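# Push utility cart through self-closing door into yellow bay

## Task

Move the utility cart through the self-closing door into the other room and park it in the yellow bay so that all four of its wheels sit inside the taped outline and none rests on the tape. The case of copy paper has to finish in the cart's top tray without any part of it extending beyond the tray's edges. The door must be closed when you finish. One robot or both may be used, and neither may fall over or be left tilted, or the task fails.

## Robot and tools

Robots: r1 and r2, two identical Hello Robot Stretch 4 units. Each has an omni-wheel base, a lift on a mast and one arm that reaches straight forward and ends in a wrist and gripper. The base rim lies within 0.23 m of the base origin. A robot reports everything in its own frames, so only camera images, lidar_m and wrist_depth_mm tell you where the two robots are relative to each other. A firm press between the robots fails the task. Once bases touch, even millimetres more of driving is a hard press. Equal commands can give travel that differs by about 3 cm per metre, which matters if both hold one load.

Frames: the base frame has its origin on the floor below the base centre, x forward, y left, z up, in metres. hand_pose is a point between the open fingertips in this frame, and it may be slightly wrong. The odometry frame is the base frame as it was at scene start. base_odometry only counts wheel turns, so slipping shows as travel. Heading is in rad, positive left, from -3.142 to 3.142.

move: one action for the robots. Give r1 and/or r2 as separate objects; a robot you omit gets nothing new. Always pass blocking: false. The call returns after about 0.5 s while motion continues. Inside a robot object: "base" holds a relative offset from where that base was last reported. Use translate_m (forward +, -2 to 2 m), strafe_m (left +, -2 to 2 m) or rotate_rad (counter-clockwise +, -3.2 to 3.2 rad). translate_m and strafe_m may be combined into one straight diagonal move, but rotate_rad goes alone. "joints" holds absolute targets by name: lift_m 0 to 1.2, arm_m 0 to 0.55 (extension, m), wrist_yaw_rad -1.134 to 4.276 (0 forward, + left, 3.14 folded back), wrist_pitch_rad -1.117 to 4.259 (0 level, 1.57 pointing down), wrist_roll_rad -1.117 to 4.259 (+ clockwise seen from behind), gripper_m -0.038 to 0.141 (fingertip gap; -0.02 or less squeezes the fingers shut). Targets outside a joint range get clipped and reported. Other bad values refuse the call, and a refused call or an uncommanded stop cancels your later move, wait and finished_scene calls in that reply. "pace" is slow, default, fast or max. "speeds" sets per-joint top speeds (not gripper). "contact_limits" from 0 (light) to 1 (hard) for arm_m, lift_m, translate_m, strafe_m, rotate_rad, each written next to its own command; default 0.5. A base limit persists until another action names base. {"end_of_arm": "enable_torque"}, sent alone, revives wrist or gripper motors after a torque_fault. A new move replaces only the targets it names. "cameras" picks images: r1_head_camera, r1_head_left_camera, r1_head_right_camera, r1_wrist_camera, the r2 equivalents, or all; [] gives none.

wait: seconds from 0 to 10. It returns state and images and ends early when a commanded robot comes to rest. wait(0) reports progress in the line "earlier move".

stop: brakes all running motions on both robots. It also re-holds wheels left slack; a "stop:" line tells whether they hold.

zoom_image: camera plus region [x0, y0, x1, y1] in pixels from the top-left corner, at most 504 by 504, on that camera's latest image.

finished_scene: scene is the current scene number. Call it only once cart, paper and door are all in their final state, since it cannot be undone.

Reading results: "move: r1 done; r2 ..." gives each moved robot's worst status. Statuses: done, moving, off_target (came to rest short and may still push), contact_stop (held back, now slack), time_out (target dropped), limit_stop_at_own_body, limit_stop_at_tilt (lean above 6 degrees; wheels, lift and arm go slack), torque_fault. A robot under "as last shown" was not commanded and its lines are repeated. on_its_own reports uncommanded behaviour such as slack joints, and "held at" there means the target. lidar_m: 12 distances in m, sector 1 straight ahead, then counter-clockwise (4 left, 7 behind, 10 right); "-" means nothing seen or closer than 0.25 m. It sees from about 0.15 m up and may miss glass or thin legs. wrist_depth_mm: 7x7 grid of depths, 100 to 2000 mm. turned_by_wheels vs turned_by_imu differing by over about 0.1 rad in one move means a hit or slip. base_tilt in degrees, forward and right positive, with a few degrees of bias. motor_effort is percent, with peak in brackets; servo_current is mA.

Gripping: command a gap more than 0.015 below the object's width; about 0.06 below resists pulling. A rise in gripper servo_current shows a real grip; the gripper reading does not. Around handles, close to -0.02 or less.

Avoid: self-collision with the gripper low over the base (lift below about 0.2, or 0.45 pointing down), strong upward tilt combined with roll or right yaw, yaw above 3.4 with the arm out. Above lift 0.2 the base is slowed. With over 1 kg held and arm_m above 0.2, turning or sudden stops can tip the robot; keep lift contact limit at least 0.15 per kg. Steady hard pushing or pulling, especially with a high gripper, can also tip it. Do not drop things, slam the door, hit hard or push very hard; let the door close gently and make sure the paper stays on the cart.

Each tool is called as a command line: name --argument value for each argument, lists and objects as JSON in quotes; but a table of rows of numbers goes row by row, as --pt "numbers of a row", without its own name.

## Session

move --blocking false

Scene clock: 0.00 s.
r1.base_odometry: x=+0.000 y=+0.000 heading=+0.000
r1.turned_by_wheels: +0.000
r1.turned_by_imu: +0.000
r1.base_tilt: forward=-1.6 right=+1.3
r1.lidar_m: 1.92 2.25 3.81 1.93 0.97 0.84 0.83 0.93 0.77 0.76 0.93 1.59
r1.base_status: not commanded
r1.joint_positions: lift_m=+0.127 arm_m=+0.000 wrist_yaw_rad=+3.089 wrist_pitch_rad=+0.002 wrist_roll_rad=+0.000 gripper_m=+0.056
r1.joint_status: not commanded
r1.measured_speeds: all 0
r1.motor_effort: lift_m=+20 arm_m=-4 wheel_0=+0 wheel_1=+1 wheel_2=+1
r1.servo_current: wrist_yaw_rad=39 wrist_pitch_rad=46 wrist_roll_rad=65 gripper_m=39
r1.hand_pose: x=-0.1125 y=+0.1024 z=+0.3046 quat_wxyz=(+0.026, -0.001, +0.000, +1.000) (m; r1's base frame)
r1.wrist_depth_mm: 137 138 - - - - - / 113 139 - - - - - / 117 140 224 - - - - / 137 161 - - - - - / - - - - - - - / - - 191 - 187 - - / 842 759 750 788 788 732 768
r2.base_odometry: x=+0.000 y=+0.000 heading=+0.000
r2.turned_by_wheels: +0.000
r2.turned_by_imu: +0.000
r2.base_tilt: forward=-0.6 right=+0.1
r2.lidar_m: 2.02 1.45 1.40 1.49 2.01 2.22 2.34 3.17 1.60 3.62 2.59 2.46
r2.base_status: not commanded
r2.joint_positions: lift_m=+0.295 arm_m=+0.000 wrist_yaw_rad=+3.133 wrist_pitch_rad=+0.002 wrist_roll_rad=+0.000 gripper_m=+0.056
r2.joint_status: not commanded
r2.measured_speeds: all 0
r2.motor_effort: lift_m=+18 arm_m=-4 wheel_0=+0 wheel_1=-1 wheel_2=+0
r2.servo_current: wrist_yaw_rad=46 wrist_pitch_rad=39 wrist_roll_rad=46 gripper_m=59
r2.hand_pose: x=-0.1167 y=+0.0898 z=+0.4727 quat_wxyz=(+0.004, -0.001, +0.000, +1.000) (m; r2's base frame)
r2.wrist_depth_mm: - 140 - - - - - / - 126 150 - - - - / - 130 185 - - - - / 144 143 272 - - - - / 229 - - - - - - / 226 1576 196 1576 190 1618 1464 / 226 1060 1138 - - 1025 1060
pictures: r1_head_camera, r1_head_left_camera, r1_head_right_camera, r1_wrist_camera, r2_head_camera, r2_head_left_camera, r2_head_right_camera, r2_wrist_camera
Images, in order (width x height): r1_head_camera 420x560, r1_head_left_camera 420x672, r1_head_right_camera 420x672, r1_wrist_camera 616x392, r2_head_camera 420x560, r2_head_left_camera 420x672, r2_head_right_camera 420x672, r2_wrist_camera 616x392.

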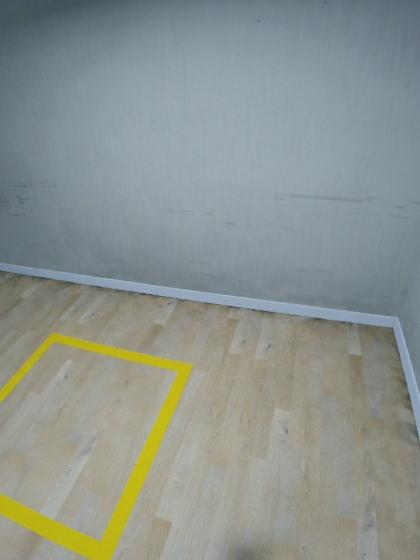

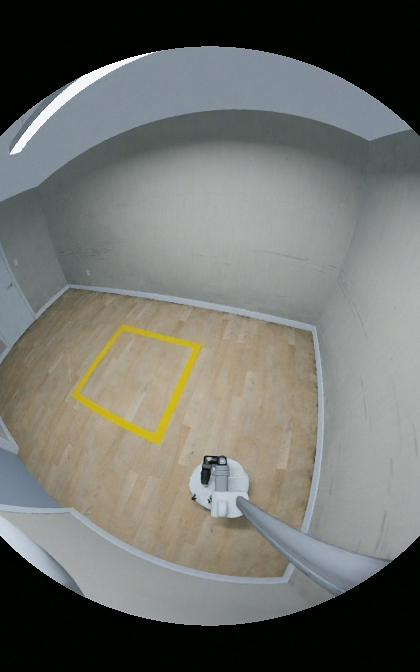

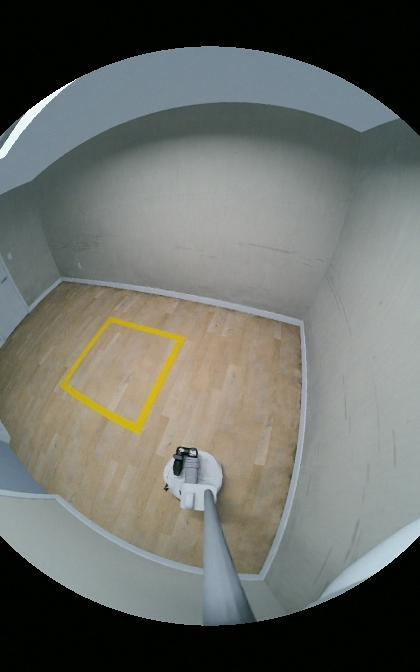

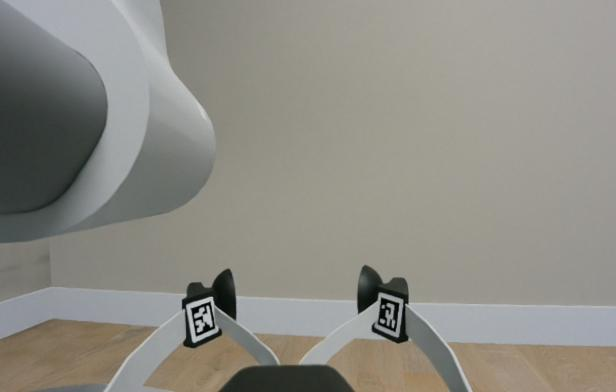

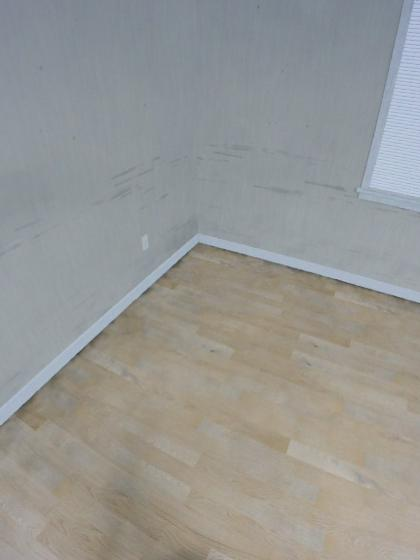

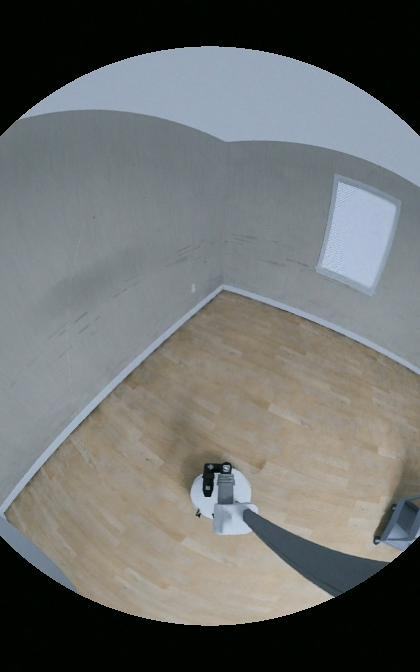

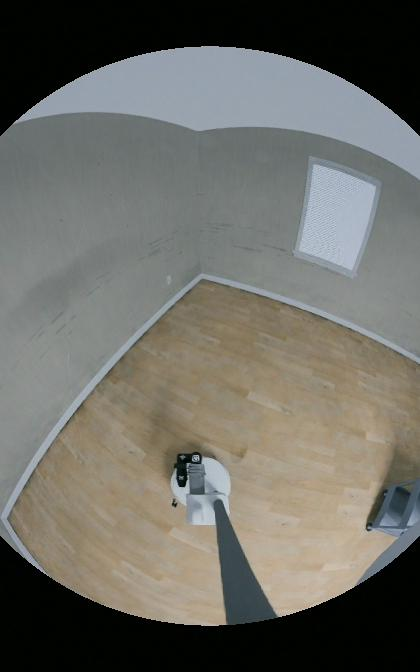

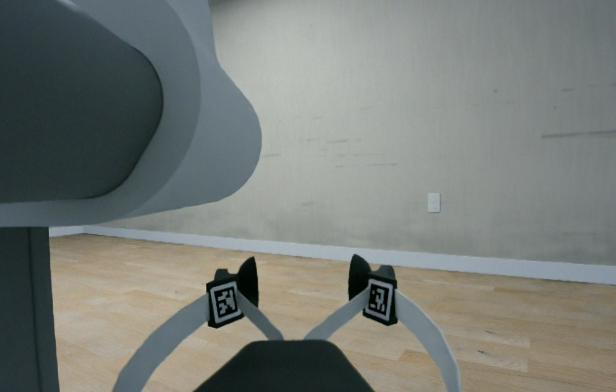

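move --blocking false --r1 '{"base":{"rotate_rad":1.2}}' --r2 '{"base":{"rotate_rad":-1.57}}' --cameras '[]'

wait --seconds 3 --cameras '[]'

wait --seconds 1 --cameras '["r1_head_camera","r1_head_left_camera","r2_head_camera","r2_head_left_camera","r2_head_right_camera"]'

Scene clock: 4.50 s.
move: r1 moving; r2 moving
r1.base_odometry: x=+0.000 y=+0.000 heading=+0.252
r1.turned_by_wheels: +0.252
r1.turned_by_imu: +0.252
r1.base_tilt: forward=-1.6 right=+1.2
r1.lidar_m: 1.98 2.71 3.66 1.25 0.89 0.80 0.87 0.80 0.77 0.82 1.11 1.92
r1.base_status: rotate_rad moving
r1.joint_positions: lift_m=+0.127 arm_m=+0.000 wrist_yaw_rad=+3.089 wrist_pitch_rad=+0.002 wrist_roll_rad=+0.000 gripper_m=+0.056
r1.joint_status: not commanded
r1.measured_speeds: translate_m=-0.001 strafe_m=-0.001 rotate_rad=+0.980 lift_m=+0.000 arm_m=+0.000 wrist_yaw_rad=+0.000 wrist_pitch_rad=+0.000 wrist_roll_rad=+0.000
r1.motor_effort: lift_m=+20(20) arm_m=-4(4) wheel_0=-8(9) wheel_1=-6(9) wheel_2=-7(7)
r1.servo_current: wrist_yaw_rad=59(59) wrist_pitch_rad=39(46) wrist_roll_rad=46(59) gripper_m=39(39)
r1.hand_pose: x=-0.1125 y=+0.1024 z=+0.3046 quat_wxyz=(+0.026, -0.001, +0.000, +1.000) (m; r1's base frame)
r1.wrist_depth_mm: 136 138 - - - - - / 113 139 - - - - - / 114 140 226 - - - - / 137 160 - - - - - / - - - - - - - / - 1060 190 - 187 - - / 778 750 750 798 750 699 732
r2.base_odometry: x=+0.000 y=+0.000 heading=-0.252
r2.turned_by_wheels: -0.252
r2.turned_by_imu: -0.244
r2.base_tilt: forward=-0.7 right=+0.1
r2.lidar_m: 2.52 1.62 1.40 1.40 1.67 2.23 2.24 2.64 1.59 1.63 2.93 2.49
r2.base_status: rotate_rad moving
r2.joint_positions: lift_m=+0.295 arm_m=+0.000 wrist_yaw_rad=+3.133 wrist_pitch_rad=+0.002 wrist_roll_rad=+0.000 gripper_m=+0.056
r2.joint_status: not commanded
r2.measured_speeds: translate_m=+0.000 strafe_m=+0.000 rotate_rad=-0.974 lift_m=+0.000 arm_m=+0.000 wrist_yaw_rad=+0.000 wrist_pitch_rad=+0.000 wrist_roll_rad=+0.000
r2.motor_effort: lift_m=+18(18) arm_m=-4(4) wheel_0=+8(9) wheel_1=+8(10) wheel_2=+9(11)
r2.servo_current: wrist_yaw_rad=33(52) wrist_pitch_rad=39(46) wrist_roll_rad=52(52) gripper_m=39(59)
r2.hand_pose: x=-0.1167 y=+0.0898 z=+0.4727 quat_wxyz=(+0.004, -0.001, +0.000, +1.000) (m; r2's base frame)
r2.wrist_depth_mm: - 141 - - - - - / - 127 150 - - - - / - 130 184 - - - - / 144 143 272 - - - - / 229 - - - - - - / 227 1576 196 1576 190 1661 1464 / 226 1060 1138 - - 1060 1060
pictures: none
No camera images: "cameras" was empty.

Scene clock: 5.83 s.
earlier move: r1 done; r2 moving
r1.base_odometry: x=+0.000 y=+0.000 heading=+1.200
r1.turned_by_wheels: +0.948
r1.turned_by_imu: +0.953
r1.base_tilt: forward=-1.6 right=+1.3
r1.lidar_m: 3.90 1.54 0.93 0.82 0.85 0.82 0.77 0.75 1.00 1.89 1.97 2.45
r1.base_status: done
r1.joint_positions: lift_m=+0.127 arm_m=+0.000 wrist_yaw_rad=+3.089 wrist_pitch_rad=+0.002 wrist_roll_rad=+0.000 gripper_m=+0.056
r1.joint_status: not commanded
r1.measured_speeds: all 0
r1.motor_effort: lift_m=+20(20) arm_m=-4(4) wheel_0=-2(10) wheel_1=-2(9) wheel_2=+0(8)
r1.servo_current: wrist_yaw_rad=65(65) wrist_pitch_rad=39(52) wrist_roll_rad=59(65) gripper_m=39(46)
r1.hand_pose: x=-0.1125 y=+0.1024 z=+0.3046 quat_wxyz=(+0.026, -0.001, +0.000, +1.000) (m; r1's base frame)
r1.wrist_depth_mm: 136 139 - - - - - / 113 139 - - - - - / 117 139 229 - - - - / 137 162 - - - - - / - - - - - - - / - - 191 - 188 - - / 788 163 750 798 778 778 778
r2.base_odometry: x=+0.000 y=+0.000 heading=-1.569
r2.turned_by_wheels: -1.318
r2.turned_by_imu: -1.283
r2.base_tilt: forward=-0.7 right=+0.1
r2.lidar_m: 3.55 2.56 2.48 2.00 1.49 1.40 1.48 2.04 2.23 2.36 3.23 1.61
r2.base_status: rotate_rad moving
r2.joint_positions: lift_m=+0.295 arm_m=+0.000 wrist_yaw_rad=+3.133 wrist_pitch_rad=+0.002 wrist_roll_rad=+0.000 gripper_m=+0.056
r2.joint_status: not commanded
r2.measured_speeds: all 0
r2.motor_effort: lift_m=+18(18) arm_m=-4(4) wheel_0=-1(11) wheel_1=+3(11) wheel_2=+3(11)
r2.servo_current: wrist_yaw_rad=46(59) wrist_pitch_rad=33(46) wrist_roll_rad=46(52) gripper_m=46(59)
r2.hand_pose: x=-0.1167 y=+0.0898 z=+0.4727 quat_wxyz=(+0.004, -0.001, +0.000, +1.000) (m; r2's base frame)
r2.wrist_depth_mm: - 140 - - - - - / - 126 141 - - - - / - 129 184 - - - - / 144 144 229 - - - - / 230 - - - - - - / 227 1576 195 1336 190 - - / 226 1042 1138 - - 1025 1060
wait: 1.33 of 3 s (r1 has come to rest)
pictures: none
No camera images: "cameras" was empty.

Scene clock: 6.07 s.
earlier move: r2 done
r1.base_odometry: x=+0.000 y=+0.000 heading=+1.200
r1.turned_by_wheels: +0.000
r1.turned_by_imu: +0.000
r1.base_tilt: forward=-1.6 right=+1.2
r1.lidar_m: 3.91 1.54 0.92 0.84 0.82 0.86 0.78 0.76 0.99 1.91 1.94 2.46
r1.base_status: done
r1.joint_positions: lift_m=+0.127 arm_m=+0.000 wrist_yaw_rad=+3.089 wrist_pitch_rad=+0.002 wrist_roll_rad=+0.000 gripper_m=+0.056
r1.joint_status: not commanded
r1.measured_speeds: all 0
r1.motor_effort: lift_m=+20(20) arm_m=-4(4) wheel_0=-2(10) wheel_1=-1(9) wheel_2=+0(8)
r1.servo_current: wrist_yaw_rad=33(65) wrist_pitch_rad=33(52) wrist_roll_rad=52(65) gripper_m=39(46)
r1.hand_pose: x=-0.1125 y=+0.1024 z=+0.3046 quat_wxyz=(+0.026, -0.001, +0.000, +1.000) (m; r1's base frame)
r1.wrist_depth_mm: 137 139 - - - - - / 113 139 - - - - - / 117 140 229 - - - - / 137 162 - - - - - / - - - - - - - / - - 190 - 187 - - / 788 163 759 798 788 788 768
r2.base_odometry: x=+0.000 y=+0.000 heading=-1.569
r2.turned_by_wheels: +0.000
r2.turned_by_imu: +0.000
r2.base_tilt: forward=-0.6 right=+0.1
r2.lidar_m: 3.58 2.60 2.46 1.99 1.43 1.40 1.49 2.04 2.22 2.32 3.21 1.63
r2.base_status: done
r2.joint_positions: lift_m=+0.295 arm_m=+0.000 wrist_yaw_rad=+3.133 wrist_pitch_rad=+0.002 wrist_roll_rad=+0.000 gripper_m=+0.056
r2.joint_status: not commanded
r2.measured_speeds: all 0
r2.motor_effort: lift_m=+18(18) arm_m=-4(4) wheel_0=+3(11) wheel_1=+2(11) wheel_2=+3(11)
r2.servo_current: wrist_yaw_rad=39(59) wrist_pitch_rad=39(46) wrist_roll_rad=52(52) gripper_m=39(59)
r2.hand_pose: x=-0.1167 y=+0.0898 z=+0.4727 quat_wxyz=(+0.004, -0.001, +0.000, +1.000) (m; r2's base frame)
r2.wrist_depth_mm: - 140 - - - - - / - 126 142 - - - - / - 130 186 - - - - / 144 144 228 - - - - / 229 - - - - - - / 228 1576 196 1336 190 - - / 226 1060 1138 - - 1025 1060
wait: 0.23 of 1 s (r2 has come to rest)
pictures: r1_head_camera, r1_head_left_camera, r2_head_camera, r2_head_left_camera, r2_head_right_camera
Images, in order (width x height): r1_head_camera 420x560, r1_head_left_camera 420x672, r2_head_camera 420x560, r2_head_left_camera 420x672, r2_head_right_camera 420x672.

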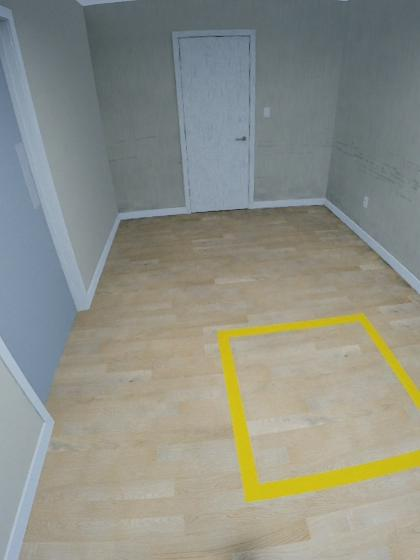

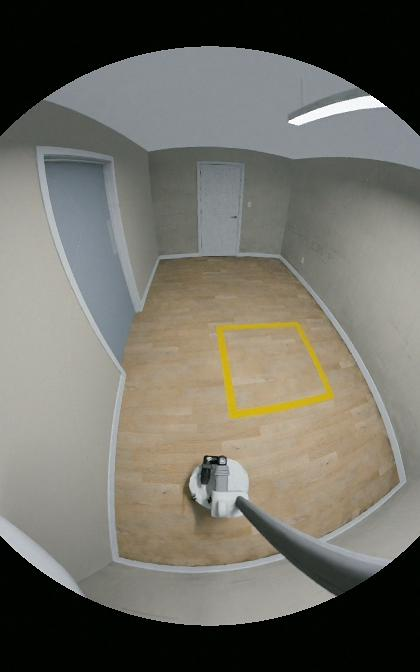

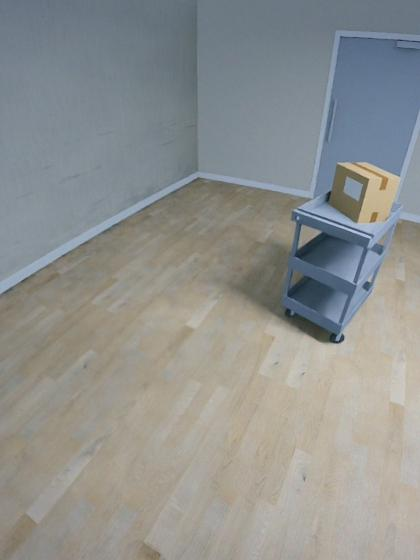

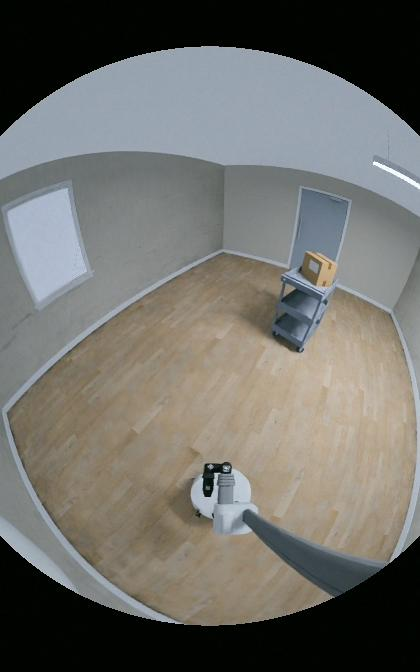

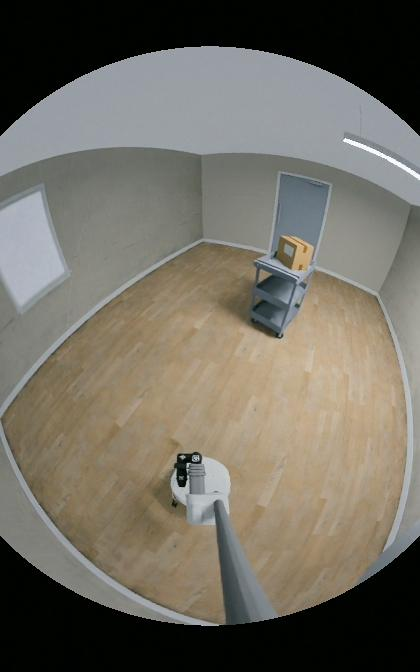

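zoom_image --camera "r2_head_camera" --region '[260, 20, 420, 360]'

zoom_image --camera "r2_head_right_camera" --region '[230, 160, 350, 350]'

zoom_image --camera "r1_head_left_camera" --region '[20, 120, 180, 400]'

Scaled by 1.482 from the camera's 420x560 image, which has a finer 1200x1600 frame.

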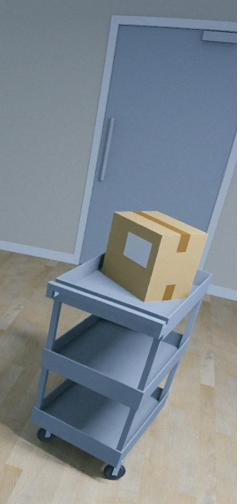

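Scaled by 2.653 from the camera's 420x672 image, which has a finer 600x960 frame.

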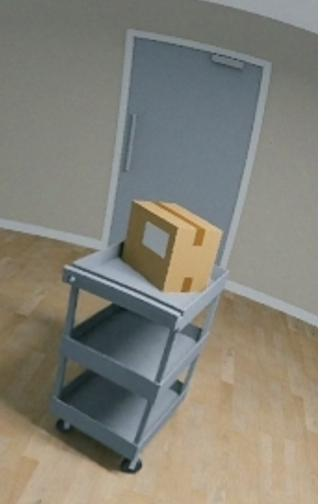

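Scaled by 1.800 from the camera's 420x672 image, which has a finer 600x960 frame.

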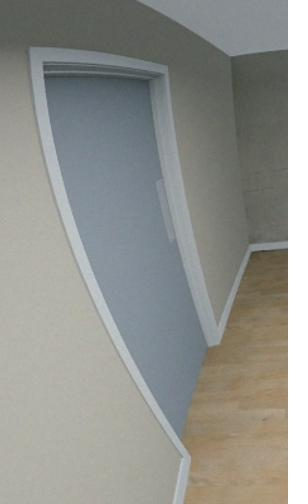

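move --blocking false --r1 '{"base":{"rotate_rad":1.0}}' --r2 '{"base":{"rotate_rad":-0.52}}' --cameras '[]'

wait --seconds 3 --cameras '[]'

wait --seconds 1 --cameras '["r1_head_camera","r2_head_camera","r2_head_left_camera"]'

Scene clock: 39.57 s.
move: r1 moving; r2 moving
r1.base_odometry: x=+0.000 y=+0.000 heading=+1.452
r1.turned_by_wheels: +0.252
r1.turned_by_imu: +0.253
r1.base_tilt: forward=-1.6 right=+1.3
r1.lidar_m: 2.29 1.08 0.85 0.83 0.94 0.78 0.77 0.85 1.33 1.93 2.11 3.17
r1.base_status: rotate_rad moving
r1.joint_positions: lift_m=+0.127 arm_m=+0.000 wrist_yaw_rad=+3.089 wrist_pitch_rad=+0.002 wrist_roll_rad=+0.000 gripper_m=+0.056
r1.joint_status: not commanded
r1.measured_speeds: translate_m=-0.001 strafe_m=-0.001 rotate_rad=+0.981 lift_m=+0.000 arm_m=+0.000 wrist_yaw_rad=+0.000 wrist_pitch_rad=+0.000 wrist_roll_rad=+0.000
r1.motor_effort: lift_m=+20(20) arm_m=-4(4) wheel_0=-8(9) wheel_1=-7(9) wheel_2=-6(7)
r1.servo_current: wrist_yaw_rad=52(52) wrist_pitch_rad=46(46) wrist_roll_rad=46(65) gripper_m=46(46)
r1.hand_pose: x=-0.1125 y=+0.1024 z=+0.3046 quat_wxyz=(+0.026, -0.001, +0.000, +1.000) (m; r1's base frame)
r1.wrist_depth_mm: 136 139 - - - - - / 113 139 - - - - - / 118 140 229 - - - - / 137 162 - - - - - / - - - - - - - / - - 190 - 187 - - / 798 707 750 143 750 768 809
r2.base_odometry: x=+0.000 y=+0.000 heading=-1.822
r2.turned_by_wheels: -0.252
r2.turned_by_imu: -0.244
r2.base_tilt: forward=-0.7 right=+0.1
r2.lidar_m: 1.64 2.90 2.49 2.51 1.63 1.40 1.41 1.68 2.22 2.24 2.64 1.61
r2.base_status: rotate_rad moving
r2.joint_positions: lift_m=+0.295 arm_m=+0.000 wrist_yaw_rad=+3.133 wrist_pitch_rad=+0.002 wrist_roll_rad=+0.000 gripper_m=+0.056
r2.joint_status: not commanded
r2.measured_speeds: translate_m=-0.002 strafe_m=-0.001 rotate_rad=-0.979 lift_m=+0.000 arm_m=+0.000 wrist_yaw_rad=+0.000 wrist_pitch_rad=+0.000 wrist_roll_rad=+0.000
r2.motor_effort: lift_m=+18(18) arm_m=-4(4) wheel_0=+6(10) wheel_1=+9(9) wheel_2=+10(11)
r2.servo_current: wrist_yaw_rad=46(59) wrist_pitch_rad=46(46) wrist_roll_rad=46(59) gripper_m=52(52)
r2.hand_pose: x=-0.1167 y=+0.0898 z=+0.4727 quat_wxyz=(+0.004, -0.001, +0.000, +1.000) (m; r2's base frame)
r2.wrist_depth_mm: - 140 - - - - - / - 126 142 - - - - / - 129 185 - - - - / 144 143 207 - - - - / 230 - - - - - - / 228 1537 195 1308 190 - - / 227 1060 1138 - - 1042 1060
pictures: none
No camera images: "cameras" was empty.

Scene clock: 40.37 s.
earlier move: r1 moving; r2 done
r1.base_odometry: x=+0.000 y=+0.000 heading=+2.187
r1.turned_by_wheels: +0.735
r1.turned_by_imu: +0.739
r1.base_tilt: forward=-1.6 right=+1.3
r1.lidar_m: 0.94 0.82 0.84 0.87 0.78 0.78 0.96 1.87 1.95 2.36 3.91 1.70
r1.base_status: rotate_rad moving
r1.joint_positions: lift_m=+0.127 arm_m=+0.000 wrist_yaw_rad=+3.089 wrist_pitch_rad=+0.002 wrist_roll_rad=+0.000 gripper_m=+0.056
r1.joint_status: not commanded
r1.measured_speeds: translate_m=+0.001 strafe_m=+0.000 rotate_rad=+0.258 lift_m=+0.000 arm_m=+0.000 wrist_yaw_rad=+0.000 wrist_pitch_rad=+0.000 wrist_roll_rad=+0.000
r1.motor_effort: lift_m=+20(20) arm_m=-4(4) wheel_0=-2(10) wheel_1=+1(10) wheel_2=+0(8)
r1.servo_current: wrist_yaw_rad=46(65) wrist_pitch_rad=39(52) wrist_roll_rad=52(65) gripper_m=46(46)
r1.hand_pose: x=-0.1125 y=+0.1024 z=+0.3046 quat_wxyz=(+0.026, -0.001, +0.000, +1.000) (m; r1's base frame)
r1.wrist_depth_mm: 136 138 - - - - - / 114 139 - - - - - / 118 140 229 - - - - / 137 162 - - - - - / 1661 1708 - - - - - / 1182 1182 192 1098 187 - - / 854 732 759 798 741 - -
r2.base_odometry: x=+0.000 y=+0.000 heading=-2.089
r2.turned_by_wheels: -0.267
r2.turned_by_imu: -0.260
r2.base_tilt: forward=-0.7 right=+0.1
r2.lidar_m: 1.62 3.52 2.59 2.50 1.98 1.48 1.41 1.50 2.06 2.23 2.36 3.24
r2.base_status: done
r2.joint_positions: lift_m=+0.295 arm_m=+0.000 wrist_yaw_rad=+3.133 wrist_pitch_rad=+0.002 wrist_roll_rad=+0.000 gripper_m=+0.056
r2.joint_status: not commanded
r2.measured_speeds: all 0
r2.motor_effort: lift_m=+18(18) arm_m=-4(4) wheel_0=+3(10) wheel_1=+2(9) wheel_2=+3(11)
r2.servo_current: wrist_yaw_rad=65(65) wrist_pitch_rad=39(46) wrist_roll_rad=46(59) gripper_m=46(52)
r2.hand_pose: x=-0.1167 y=+0.0898 z=+0.4727 quat_wxyz=(+0.004, -0.001, +0.000, +1.000) (m; r2's base frame)
r2.wrist_depth_mm: - 141 - - - - - / - 127 142 - - - - / - 130 185 - - - - / 144 143 207 - - - - / 220 - - - - - - / 220 1430 190 171 190 1336 1308 / 226 1078 1138 - - 1042 1060
wait: 0.80 of 3 s (r2 has come to rest)
pictures: none
No camera images: "cameras" was empty.

Scene clock: 40.77 s.
earlier move: r1 done
r1.base_odometry: x=+0.000 y=+0.000 heading=+2.199
r1.turned_by_wheels: +0.012
r1.turned_by_imu: +0.012
r1.base_tilt: forward=-1.6 right=+1.3
r1.lidar_m: 0.95 0.83 0.85 0.86 0.76 0.78 0.96 1.87 1.97 2.39 3.88 1.66
r1.base_status: done
r1.joint_positions: lift_m=+0.127 arm_m=+0.000 wrist_yaw_rad=+3.089 wrist_pitch_rad=+0.002 wrist_roll_rad=+0.000 gripper_m=+0.056
r1.joint_status: not commanded
r1.measured_speeds: all 0
r1.motor_effort: lift_m=+20(20) arm_m=-4(4) wheel_0=-3(10) wheel_1=-1(10) wheel_2=-1(8)
r1.servo_current: wrist_yaw_rad=33(65) wrist_pitch_rad=46(52) wrist_roll_rad=46(65) gripper_m=39(52)
r1.hand_pose: x=-0.1125 y=+0.1024 z=+0.3046 quat_wxyz=(+0.026, -0.001, +0.000, +1.000) (m; r1's base frame)
r1.wrist_depth_mm: 136 139 - - - - - / 113 139 - - - - - / 118 139 229 - - - - / 137 162 - - - - - / 1661 1863 - - - - - / 1182 1205 195 1078 187 - - / 842 750 750 798 732 - -
r2.base_odometry: x=+0.000 y=+0.000 heading=-2.089
r2.turned_by_wheels: +0.000
r2.turned_by_imu: +0.000
r2.base_tilt: forward=-0.7 right=+0.0
r2.lidar_m: 1.60 3.54 2.58 2.47 2.00 1.47 1.41 1.48 2.07 2.23 2.35 3.23
r2.base_status: done
r2.joint_positions: lift_m=+0.295 arm_m=+0.000 wrist_yaw_rad=+3.133 wrist_pitch_rad=+0.002 wrist_roll_rad=+0.000 gripper_m=+0.056
r2.joint_status: not commanded
r2.measured_speeds: all 0
r2.motor_effort: lift_m=+18(18) arm_m=-4(4) wheel_0=+3(10) wheel_1=+3(9) wheel_2=+3(11)
r2.servo_current: wrist_yaw_rad=46(65) wrist_pitch_rad=39(46) wrist_roll_rad=46(59) gripper_m=46(52)
r2.hand_pose: x=-0.1167 y=+0.0898 z=+0.4727 quat_wxyz=(+0.004, -0.001, +0.000, +1.000) (m; r2's base frame)
r2.wrist_depth_mm: - 141 - - - - - / - 126 142 - - - - / - 130 185 - - - - / 144 143 207 - - - - / 220 - - - - - - / 221 1464 190 171 190 1397 1308 / 226 1060 1138 - - 1042 1078
wait: 0.40 of 1 s (r1 has come to rest)
pictures: r1_head_camera, r2_head_camera, r2_head_left_camera
Images, in order (width x height): r1_head_camera 420x560, r2_head_camera 420x560, r2_head_left_camera 420x672.

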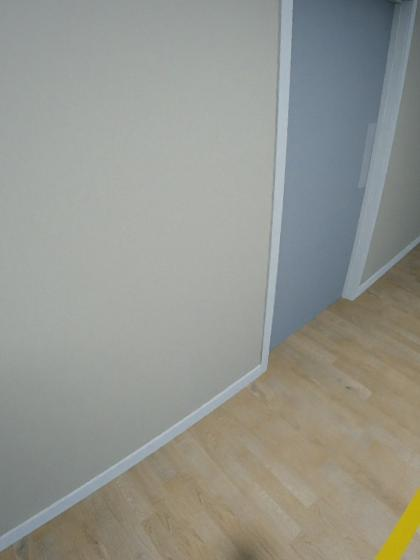

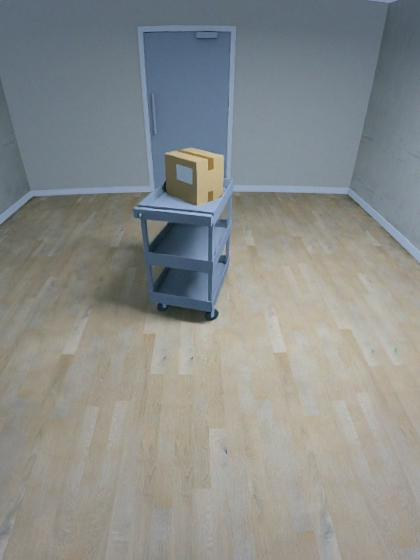

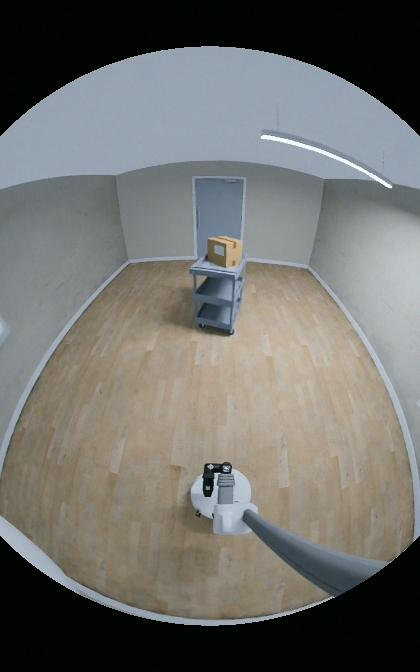

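move --blocking false --r1 '{"base":{"rotate_rad":0.70}}' --r2 '{"base":{"translate_m":0.6},"joints":{"lift_m":0.8}}' --cameras '[]'

wait --seconds 1.5 --cameras '[]'

move --blocking false --r1 '{"base":{"strafe_m":-1.2}}' --cameras '[]'

wait --seconds 6 --cameras '[]'

wait --seconds 5 --cameras '["r1_head_camera","r1_head_left_camera","r2_head_camera","r2_head_right_camera"]'

zoom_image --camera "r2_head_camera" --region '[80, 100, 300, 450]'

Scene clock: 51.97 s.
move: r1 moving; r2 moving
r1.base_odometry: x=+0.000 y=+0.000 heading=+2.452
r1.turned_by_wheels: +0.252
r1.turned_by_imu: +0.253
r1.base_tilt: forward=-1.6 right=+1.3
r1.lidar_m: 0.88 0.84 0.89 0.80 0.77 0.84 1.22 1.94 2.07 2.99 2.69 1.14
r1.base_status: rotate_rad moving
r1.joint_positions: lift_m=+0.127 arm_m=+0.000 wrist_yaw_rad=+3.089 wrist_pitch_rad=+0.002 wrist_roll_rad=+0.000 gripper_m=+0.056
r1.joint_status: not commanded
r1.measured_speeds: translate_m=+0.000 strafe_m=+0.000 rotate_rad=+0.971 lift_m=+0.000 arm_m=+0.000 wrist_yaw_rad=+0.000 wrist_pitch_rad=+0.000 wrist_roll_rad=+0.000
r1.motor_effort: lift_m=+20(20) arm_m=-4(4) wheel_0=-8(10) wheel_1=-7(8) wheel_2=-6(7)
r1.servo_current: wrist_yaw_rad=46(65) wrist_pitch_rad=39(46) wrist_roll_rad=59(59) gripper_m=39(46)
r1.hand_pose: x=-0.1125 y=+0.1024 z=+0.3046 quat_wxyz=(+0.026, -0.001, +0.000, +1.000) (m; r1's base frame)
r1.wrist_depth_mm: 137 139 - - - - - / 113 139 - - - - - / 118 140 228 - - - - / 137 162 - - - - - / 1661 1708 - - - - - / 1182 1182 193 1229 187 - - / 842 759 759 788 788 699 -
r2.base_odometry: x=-0.015 y=-0.027 heading=-2.089
r2.turned_by_wheels: +0.000
r2.turned_by_imu: +0.001
r2.base_tilt: forward=-0.7 right=+0.0
r2.lidar_m: 1.59 3.53 2.57 2.48 2.02 1.50 1.43 1.51 2.13 2.22 2.33 3.22
r2.base_status: translate_m moving
r2.joint_positions: lift_m=+0.333 arm_m=+0.000 wrist_yaw_rad=+3.133 wrist_pitch_rad=+0.002 wrist_roll_rad=+0.000 gripper_m=+0.056
r2.joint_status: lift_m moving
r2.measured_speeds: translate_m=+0.122 strafe_m=+0.001 rotate_rad=-0.001 lift_m=+0.146 arm_m=+0.000 wrist_yaw_rad=+0.000 wrist_pitch_rad=+0.000 wrist_roll_rad=+0.000
r2.motor_effort: lift_m=+23(25) arm_m=-4(4) wheel_0=+7(11) wheel_1=+6(8) wheel_2=-12(13)
r2.servo_current: wrist_yaw_rad=39(52) wrist_pitch_rad=46(46) wrist_roll_rad=59(59) gripper_m=46(52)
r2.hand_pose: x=-0.1167 y=+0.0898 z=+0.5104 quat_wxyz=(+0.004, -0.001, +0.000, +1.000) (m; r2's base frame)
r2.wrist_depth_mm: - 141 - - - - - / - 126 142 - - - - / - 129 183 - - - - / 144 143 216 - - - - / 220 - - - - - - / 220 1430 191 171 190 - 1397 / 236 1118 1205 - - 1118 1138
pictures: none
No camera images: "cameras" was empty.

Scene clock: 52.93 s.
earlier move: r1 done; r2 moving
r1.base_odometry: x=+0.000 y=+0.000 heading=+2.899
r1.turned_by_wheels: +0.447
r1.turned_by_imu: +0.450
r1.base_tilt: forward=-1.6 right=+1.2
r1.lidar_m: 0.83 0.87 0.82 0.77 0.82 1.07 1.93 2.03 2.74 3.49 1.26 0.89
r1.base_status: done
r1.joint_positions: lift_m=+0.127 arm_m=+0.000 wrist_yaw_rad=+3.089 wrist_pitch_rad=+0.002 wrist_roll_rad=+0.000 gripper_m=+0.056
r1.joint_status: not commanded
r1.measured_speeds: all 0
r1.motor_effort: lift_m=+20(20) arm_m=-4(4) wheel_0=-4(10) wheel_1=-2(8) wheel_2=-2(8)
r1.servo_current: wrist_yaw_rad=65(65) wrist_pitch_rad=46(52) wrist_roll_rad=59(65) gripper_m=39(46)
r1.hand_pose: x=-0.1125 y=+0.1024 z=+0.3046 quat_wxyz=(+0.026, -0.001, +0.000, +1.000) (m; r1's base frame)
r1.wrist_depth_mm: 136 138 - - - - - / 113 139 - - - - - / 118 139 272 - - - - / 137 161 - - - - - / 1661 1983 - - - - - / 1182 1182 193 1205 187 1138 - / 842 750 750 809 788 778 788
r2.base_odometry: x=-0.129 y=-0.227 heading=-2.088
r2.turned_by_wheels: +0.000
r2.turned_by_imu: +0.001
r2.base_tilt: forward=-0.7 right=+0.1
r2.lidar_m: 1.36 3.52 2.61 2.48 2.35 1.74 1.66 1.75 2.34 2.23 2.34 3.24
r2.base_status: translate_m moving
r2.joint_positions: lift_m=+0.586 arm_m=+0.000 wrist_yaw_rad=+3.133 wrist_pitch_rad=+0.002 wrist_roll_rad=+0.000 gripper_m=+0.056
r2.joint_status: lift_m moving
r2.measured_speeds: translate_m=+0.302 strafe_m=+0.000 rotate_rad=+0.005 lift_m=+0.300 arm_m=+0.000 wrist_yaw_rad=+0.000 wrist_pitch_rad=+0.000 wrist_roll_rad=+0.000
r2.motor_effort: lift_m=+25(26) arm_m=-4(4) wheel_0=+6(11) wheel_1=+5(9) wheel_2=-10(14)
r2.servo_current: wrist_yaw_rad=46(52) wrist_pitch_rad=39(46) wrist_roll_rad=39(65) gripper_m=52(52)
r2.hand_pose: x=-0.1167 y=+0.0898 z=+0.7634 quat_wxyz=(+0.004, -0.001, +0.000, +1.000) (m; r2's base frame)
r2.wrist_depth_mm: - 141 - - - - - / - 125 148 - - - - / - 129 190 - - - - / 144 144 213 - - - - / 219 - - - - - - / 219 - 189 - 189 - - / 224 1499 1661 - - 1576 1499
wait: 0.97 of 1.5 s (r1 has come to rest)
pictures: none
No camera images: "cameras" was empty.

Scene clock: 53.43 s.
earlier move: r2 moving
move: r1 moving
r1.base_odometry: x=+0.009 y=+0.035 heading=+2.899
r1.turned_by_wheels: +0.000
r1.turned_by_imu: +0.000
r1.base_tilt: forward=-1.6 right=+1.3
r1.lidar_m: 0.82 0.86 0.84 0.80 0.83 1.14 1.90 2.03 2.77 3.53 1.23 0.89
r1.base_status: strafe_m moving
r1.joint_positions: lift_m=+0.127 arm_m=+0.000 wrist_yaw_rad=+3.089 wrist_pitch_rad=+0.002 wrist_roll_rad=+0.000 gripper_m=+0.056
r1.joint_status: not commanded
r1.measured_speeds: translate_m=+0.001 strafe_m=-0.141 rotate_rad=-0.004 lift_m=+0.000 arm_m=+0.000 wrist_yaw_rad=+0.000 wrist_pitch_rad=+0.000 wrist_roll_rad=+0.000
r1.motor_effort: lift_m=+20(20) arm_m=-4(4) wheel_0=+7(10) wheel_1=-7(10) wheel_2=-1(2)
r1.servo_current: wrist_yaw_rad=59(65) wrist_pitch_rad=39(52) wrist_roll_rad=78(78) gripper_m=39(52)
r1.hand_pose: x=-0.1125 y=+0.1024 z=+0.3046 quat_wxyz=(+0.026, -0.001, +0.000, +1.000) (m; r1's base frame)
r1.wrist_depth_mm: 136 139 - - - - - / 114 139 - - - - - / 117 139 271 - - - - / 137 162 - - - - - / 1708 1921 - - - - - / 1205 1182 192 1182 187 1138 - / 798 750 750 798 798 778 809
r2.base_odometry: x=-0.203 y=-0.357 heading=-2.088
r2.turned_by_wheels: +0.000
r2.turned_by_imu: +0.000
r2.base_tilt: forward=-0.7 right=+0.0
r2.lidar_m: 1.21 3.51 2.61 2.49 2.58 1.89 1.81 1.91 2.33 2.24 2.34 3.26
r2.base_status: translate_m moving
r2.joint_positions: lift_m=+0.723 arm_m=+0.000 wrist_yaw_rad=+3.133 wrist_pitch_rad=+0.002 wrist_roll_rad=+0.000 gripper_m=+0.056
r2.joint_status: lift_m moving
r2.measured_speeds: translate_m=+0.300 strafe_m=+0.001 rotate_rad=+0.002 lift_m=+0.219 arm_m=+0.000 wrist_yaw_rad=+0.000 wrist_pitch_rad=+0.000 wrist_roll_rad=+0.000
r2.motor_effort: lift_m=+20(24) arm_m=-4(4) wheel_0=+6(8) wheel_1=+5(7) wheel_2=-9(10)
r2.servo_current: wrist_yaw_rad=46(52) wrist_pitch_rad=39(46) wrist_roll_rad=59(59) gripper_m=46(59)
r2.hand_pose: x=-0.1167 y=+0.0898 z=+0.9011 quat_wxyz=(+0.004, -0.001, +0.000, +1.000) (m; r2's base frame)
r2.wrist_depth_mm: - 140 - - - - - / - 125 148 - - - - / - 129 191 - - - - / 144 143 213 - - - - / 228 - - - - - - / 226 - 189 - 189 - - / 224 1808 - - - - 1808
pictures: none
No camera images: "cameras" was empty.

Scene clock: 54.97 s.
earlier move: r1 moving; r2 done
r1.base_odometry: x=+0.109 y=+0.442 heading=+2.899
r1.turned_by_wheels: +0.000
r1.turned_by_imu: -0.002
r1.base_tilt: forward=-1.5 right=+1.3
r1.lidar_m: 0.84 0.88 1.23 1.23 1.30 1.74 1.92 2.01 2.73 3.48 1.35 0.86
r1.base_status: strafe_m moving
r1.joint_positions: lift_m=+0.127 arm_m=+0.000 wrist_yaw_rad=+3.089 wrist_pitch_rad=+0.002 wrist_roll_rad=+0.000 gripper_m=+0.056
r1.joint_status: not commanded
r1.measured_speeds: translate_m=+0.000 strafe_m=-0.299 rotate_rad=+0.001 lift_m=+0.000 arm_m=+0.000 wrist_yaw_rad=+0.000 wrist_pitch_rad=+0.000 wrist_roll_rad=+0.000
r1.motor_effort: lift_m=+20(20) arm_m=-4(4) wheel_0=+7(11) wheel_1=-5(10) wheel_2=+0(2)
r1.servo_current: wrist_yaw_rad=65(65) wrist_pitch_rad=39(52) wrist_roll_rad=52(78) gripper_m=46(52)
r1.hand_pose: x=-0.1125 y=+0.1024 z=+0.3046 quat_wxyz=(+0.026, -0.001, +0.000, +1.000) (m; r1's base frame)
r1.wrist_depth_mm: 136 139 - - - - - / 113 139 - - - - - / 118 140 273 - - - - / 137 161 - - - - - / 1661 1921 - - - 1983 - / 1205 1205 192 1182 187 1138 1160 / 842 750 768 798 798 778 820
r2.base_odometry: x=-0.297 y=-0.521 heading=-2.089
r2.turned_by_wheels: +0.000
r2.turned_by_imu: +0.000
r2.base_tilt: forward=-0.7 right=+0.1
r2.lidar_m: 1.01 1.20 2.63 2.46 2.61 2.10 2.00 2.11 2.31 2.23 2.35 3.26
r2.base_status: done
r2.joint_positions: lift_m=+0.800 arm_m=+0.000 wrist_yaw_rad=+3.133 wrist_pitch_rad=+0.002 wrist_roll_rad=+0.000 gripper_m=+0.056
r2.joint_status: all done
r2.measured_speeds: all 0
r2.motor_effort: lift_m=+21(24) arm_m=-4(4) wheel_0=+3(8) wheel_1=+4(7) wheel_2=-4(10)
r2.servo_current: wrist_yaw_rad=52(59) wrist_pitch_rad=39(46) wrist_roll_rad=46(59) gripper_m=46(59)
r2.hand_pose: x=-0.1167 y=+0.0898 z=+0.9775 quat_wxyz=(+0.004, -0.001, +0.000, +1.000) (m; r2's base frame)
r2.wrist_depth_mm: - 141 - - - - - / - 127 150 - - - - / - 129 185 - - - - / 144 143 264 - - - - / 229 - - - - - - / 228 - 196 - 192 - - / 225 - - - - - -
wait: 1.53 of 6 s (r2 has come to rest)
pictures: none
No camera images: "cameras" was empty.

Scene clock: 58.27 s.
earlier move: r1 done
r1.base_odometry: x=+0.289 y=+1.165 heading=+2.899
r1.turned_by_wheels: +0.000
r1.turned_by_imu: -0.004
r1.base_tilt: forward=-1.6 right=+1.3
r1.lidar_m: 0.85 0.90 1.24 1.94 2.04 2.02 1.92 1.98 2.74 2.74 1.22 0.97
r1.base_status: done
r1.joint_positions: lift_m=+0.127 arm_m=+0.000 wrist_yaw_rad=+3.089 wrist_pitch_rad=+0.002 wrist_roll_rad=+0.000 gripper_m=+0.056
r1.joint_status: not commanded
r1.measured_speeds: all 0
r1.motor_effort: lift_m=+20(20) arm_m=-4(4) wheel_0=+1(11) wheel_1=+1(10) wheel_2=+0(2)
r1.servo_current: wrist_yaw_rad=39(72) wrist_pitch_rad=46(52) wrist_roll_rad=59(78) gripper_m=39(52)
r1.hand_pose: x=-0.1125 y=+0.1024 z=+0.3046 quat_wxyz=(+0.026, -0.001, +0.000, +1.000) (m; r1's base frame)
r1.wrist_depth_mm: 136 138 - - - - - / 113 139 - - - - - / 116 140 271 - - - - / 137 159 - - - - - / 1618 1618 - - - - - / 1182 1182 192 1182 187 1255 1138 / 798 759 750 809 778 741 820
r2.base_odometry: x=-0.297 y=-0.521 heading=-2.089
r2.turned_by_wheels: +0.000
r2.turned_by_imu: +0.000
r2.base_tilt: forward=-0.6 right=+0.1
r2.lidar_m: 1.02 1.17 2.61 2.47 2.65 2.10 1.97 2.10 2.32 2.24 2.34 3.25
r2.base_status: done
r2.joint_positions: lift_m=+0.800 arm_m=+0.000 wrist_yaw_rad=+3.133 wrist_pitch_rad=+0.002 wrist_roll_rad=+0.000 gripper_m=+0.056
r2.joint_status: all done
r2.measured_speeds: all 0
r2.motor_effort: lift_m=+21(24) arm_m=-4(4) wheel_0=+2(8) wheel_1=+4(7) wheel_2=-4(10)
r2.servo_current: wrist_yaw_rad=46(59) wrist_pitch_rad=39(46) wrist_roll_rad=46(59) gripper_m=52(59)
r2.hand_pose: x=-0.1167 y=+0.0898 z=+0.9775 quat_wxyz=(+0.004, -0.001, +0.000, +1.000) (m; r2's base frame)
r2.wrist_depth_mm: - 141 - - - - - / - 127 150 - - - - / - 130 185 - - - - / 144 144 265 - - - - / 229 - - - - - - / 228 - 196 - 191 - - / 226 - - - - - -
wait: 3.30 of 5 s (r1 has come to rest)
pictures: r1_head_camera, r1_head_left_camera, r2_head_camera, r2_head_right_camera
Images, in order (width x height): r1_head_camera 420x560, r1_head_left_camera 420x672, r2_head_camera 420x560, r2_head_right_camera 420x672.

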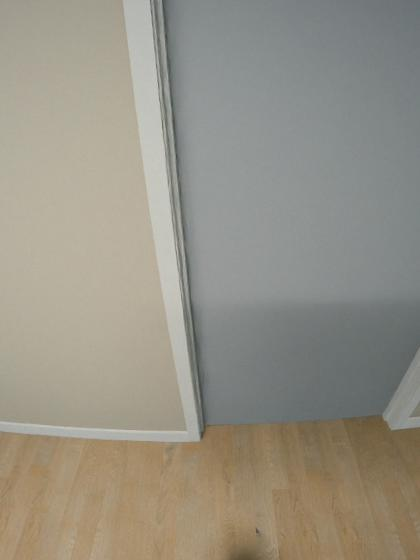

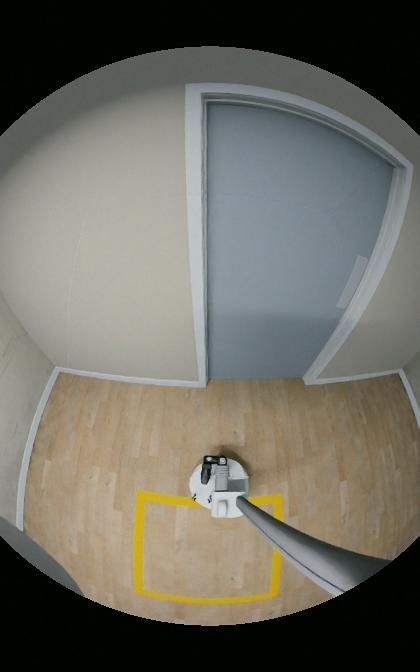

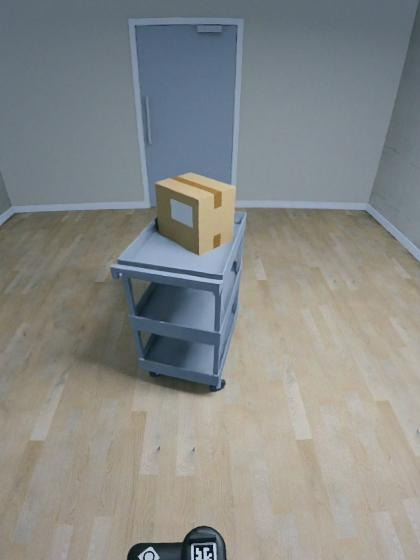

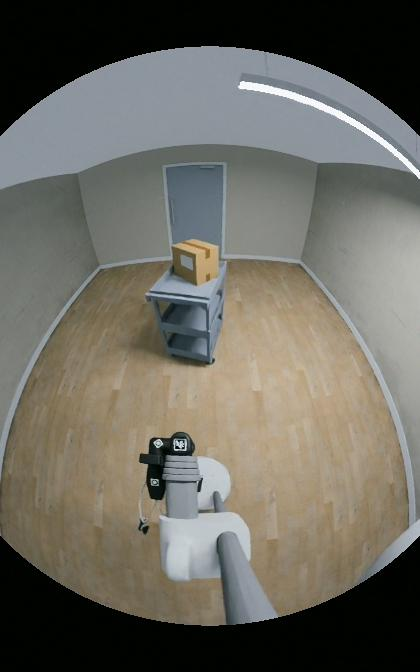

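Scaled by 1.440 from the camera's 420x560 image, which has a finer 1200x1600 frame.

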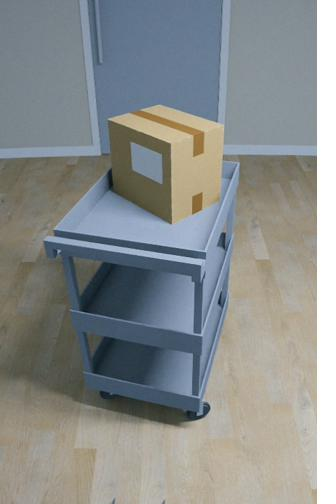

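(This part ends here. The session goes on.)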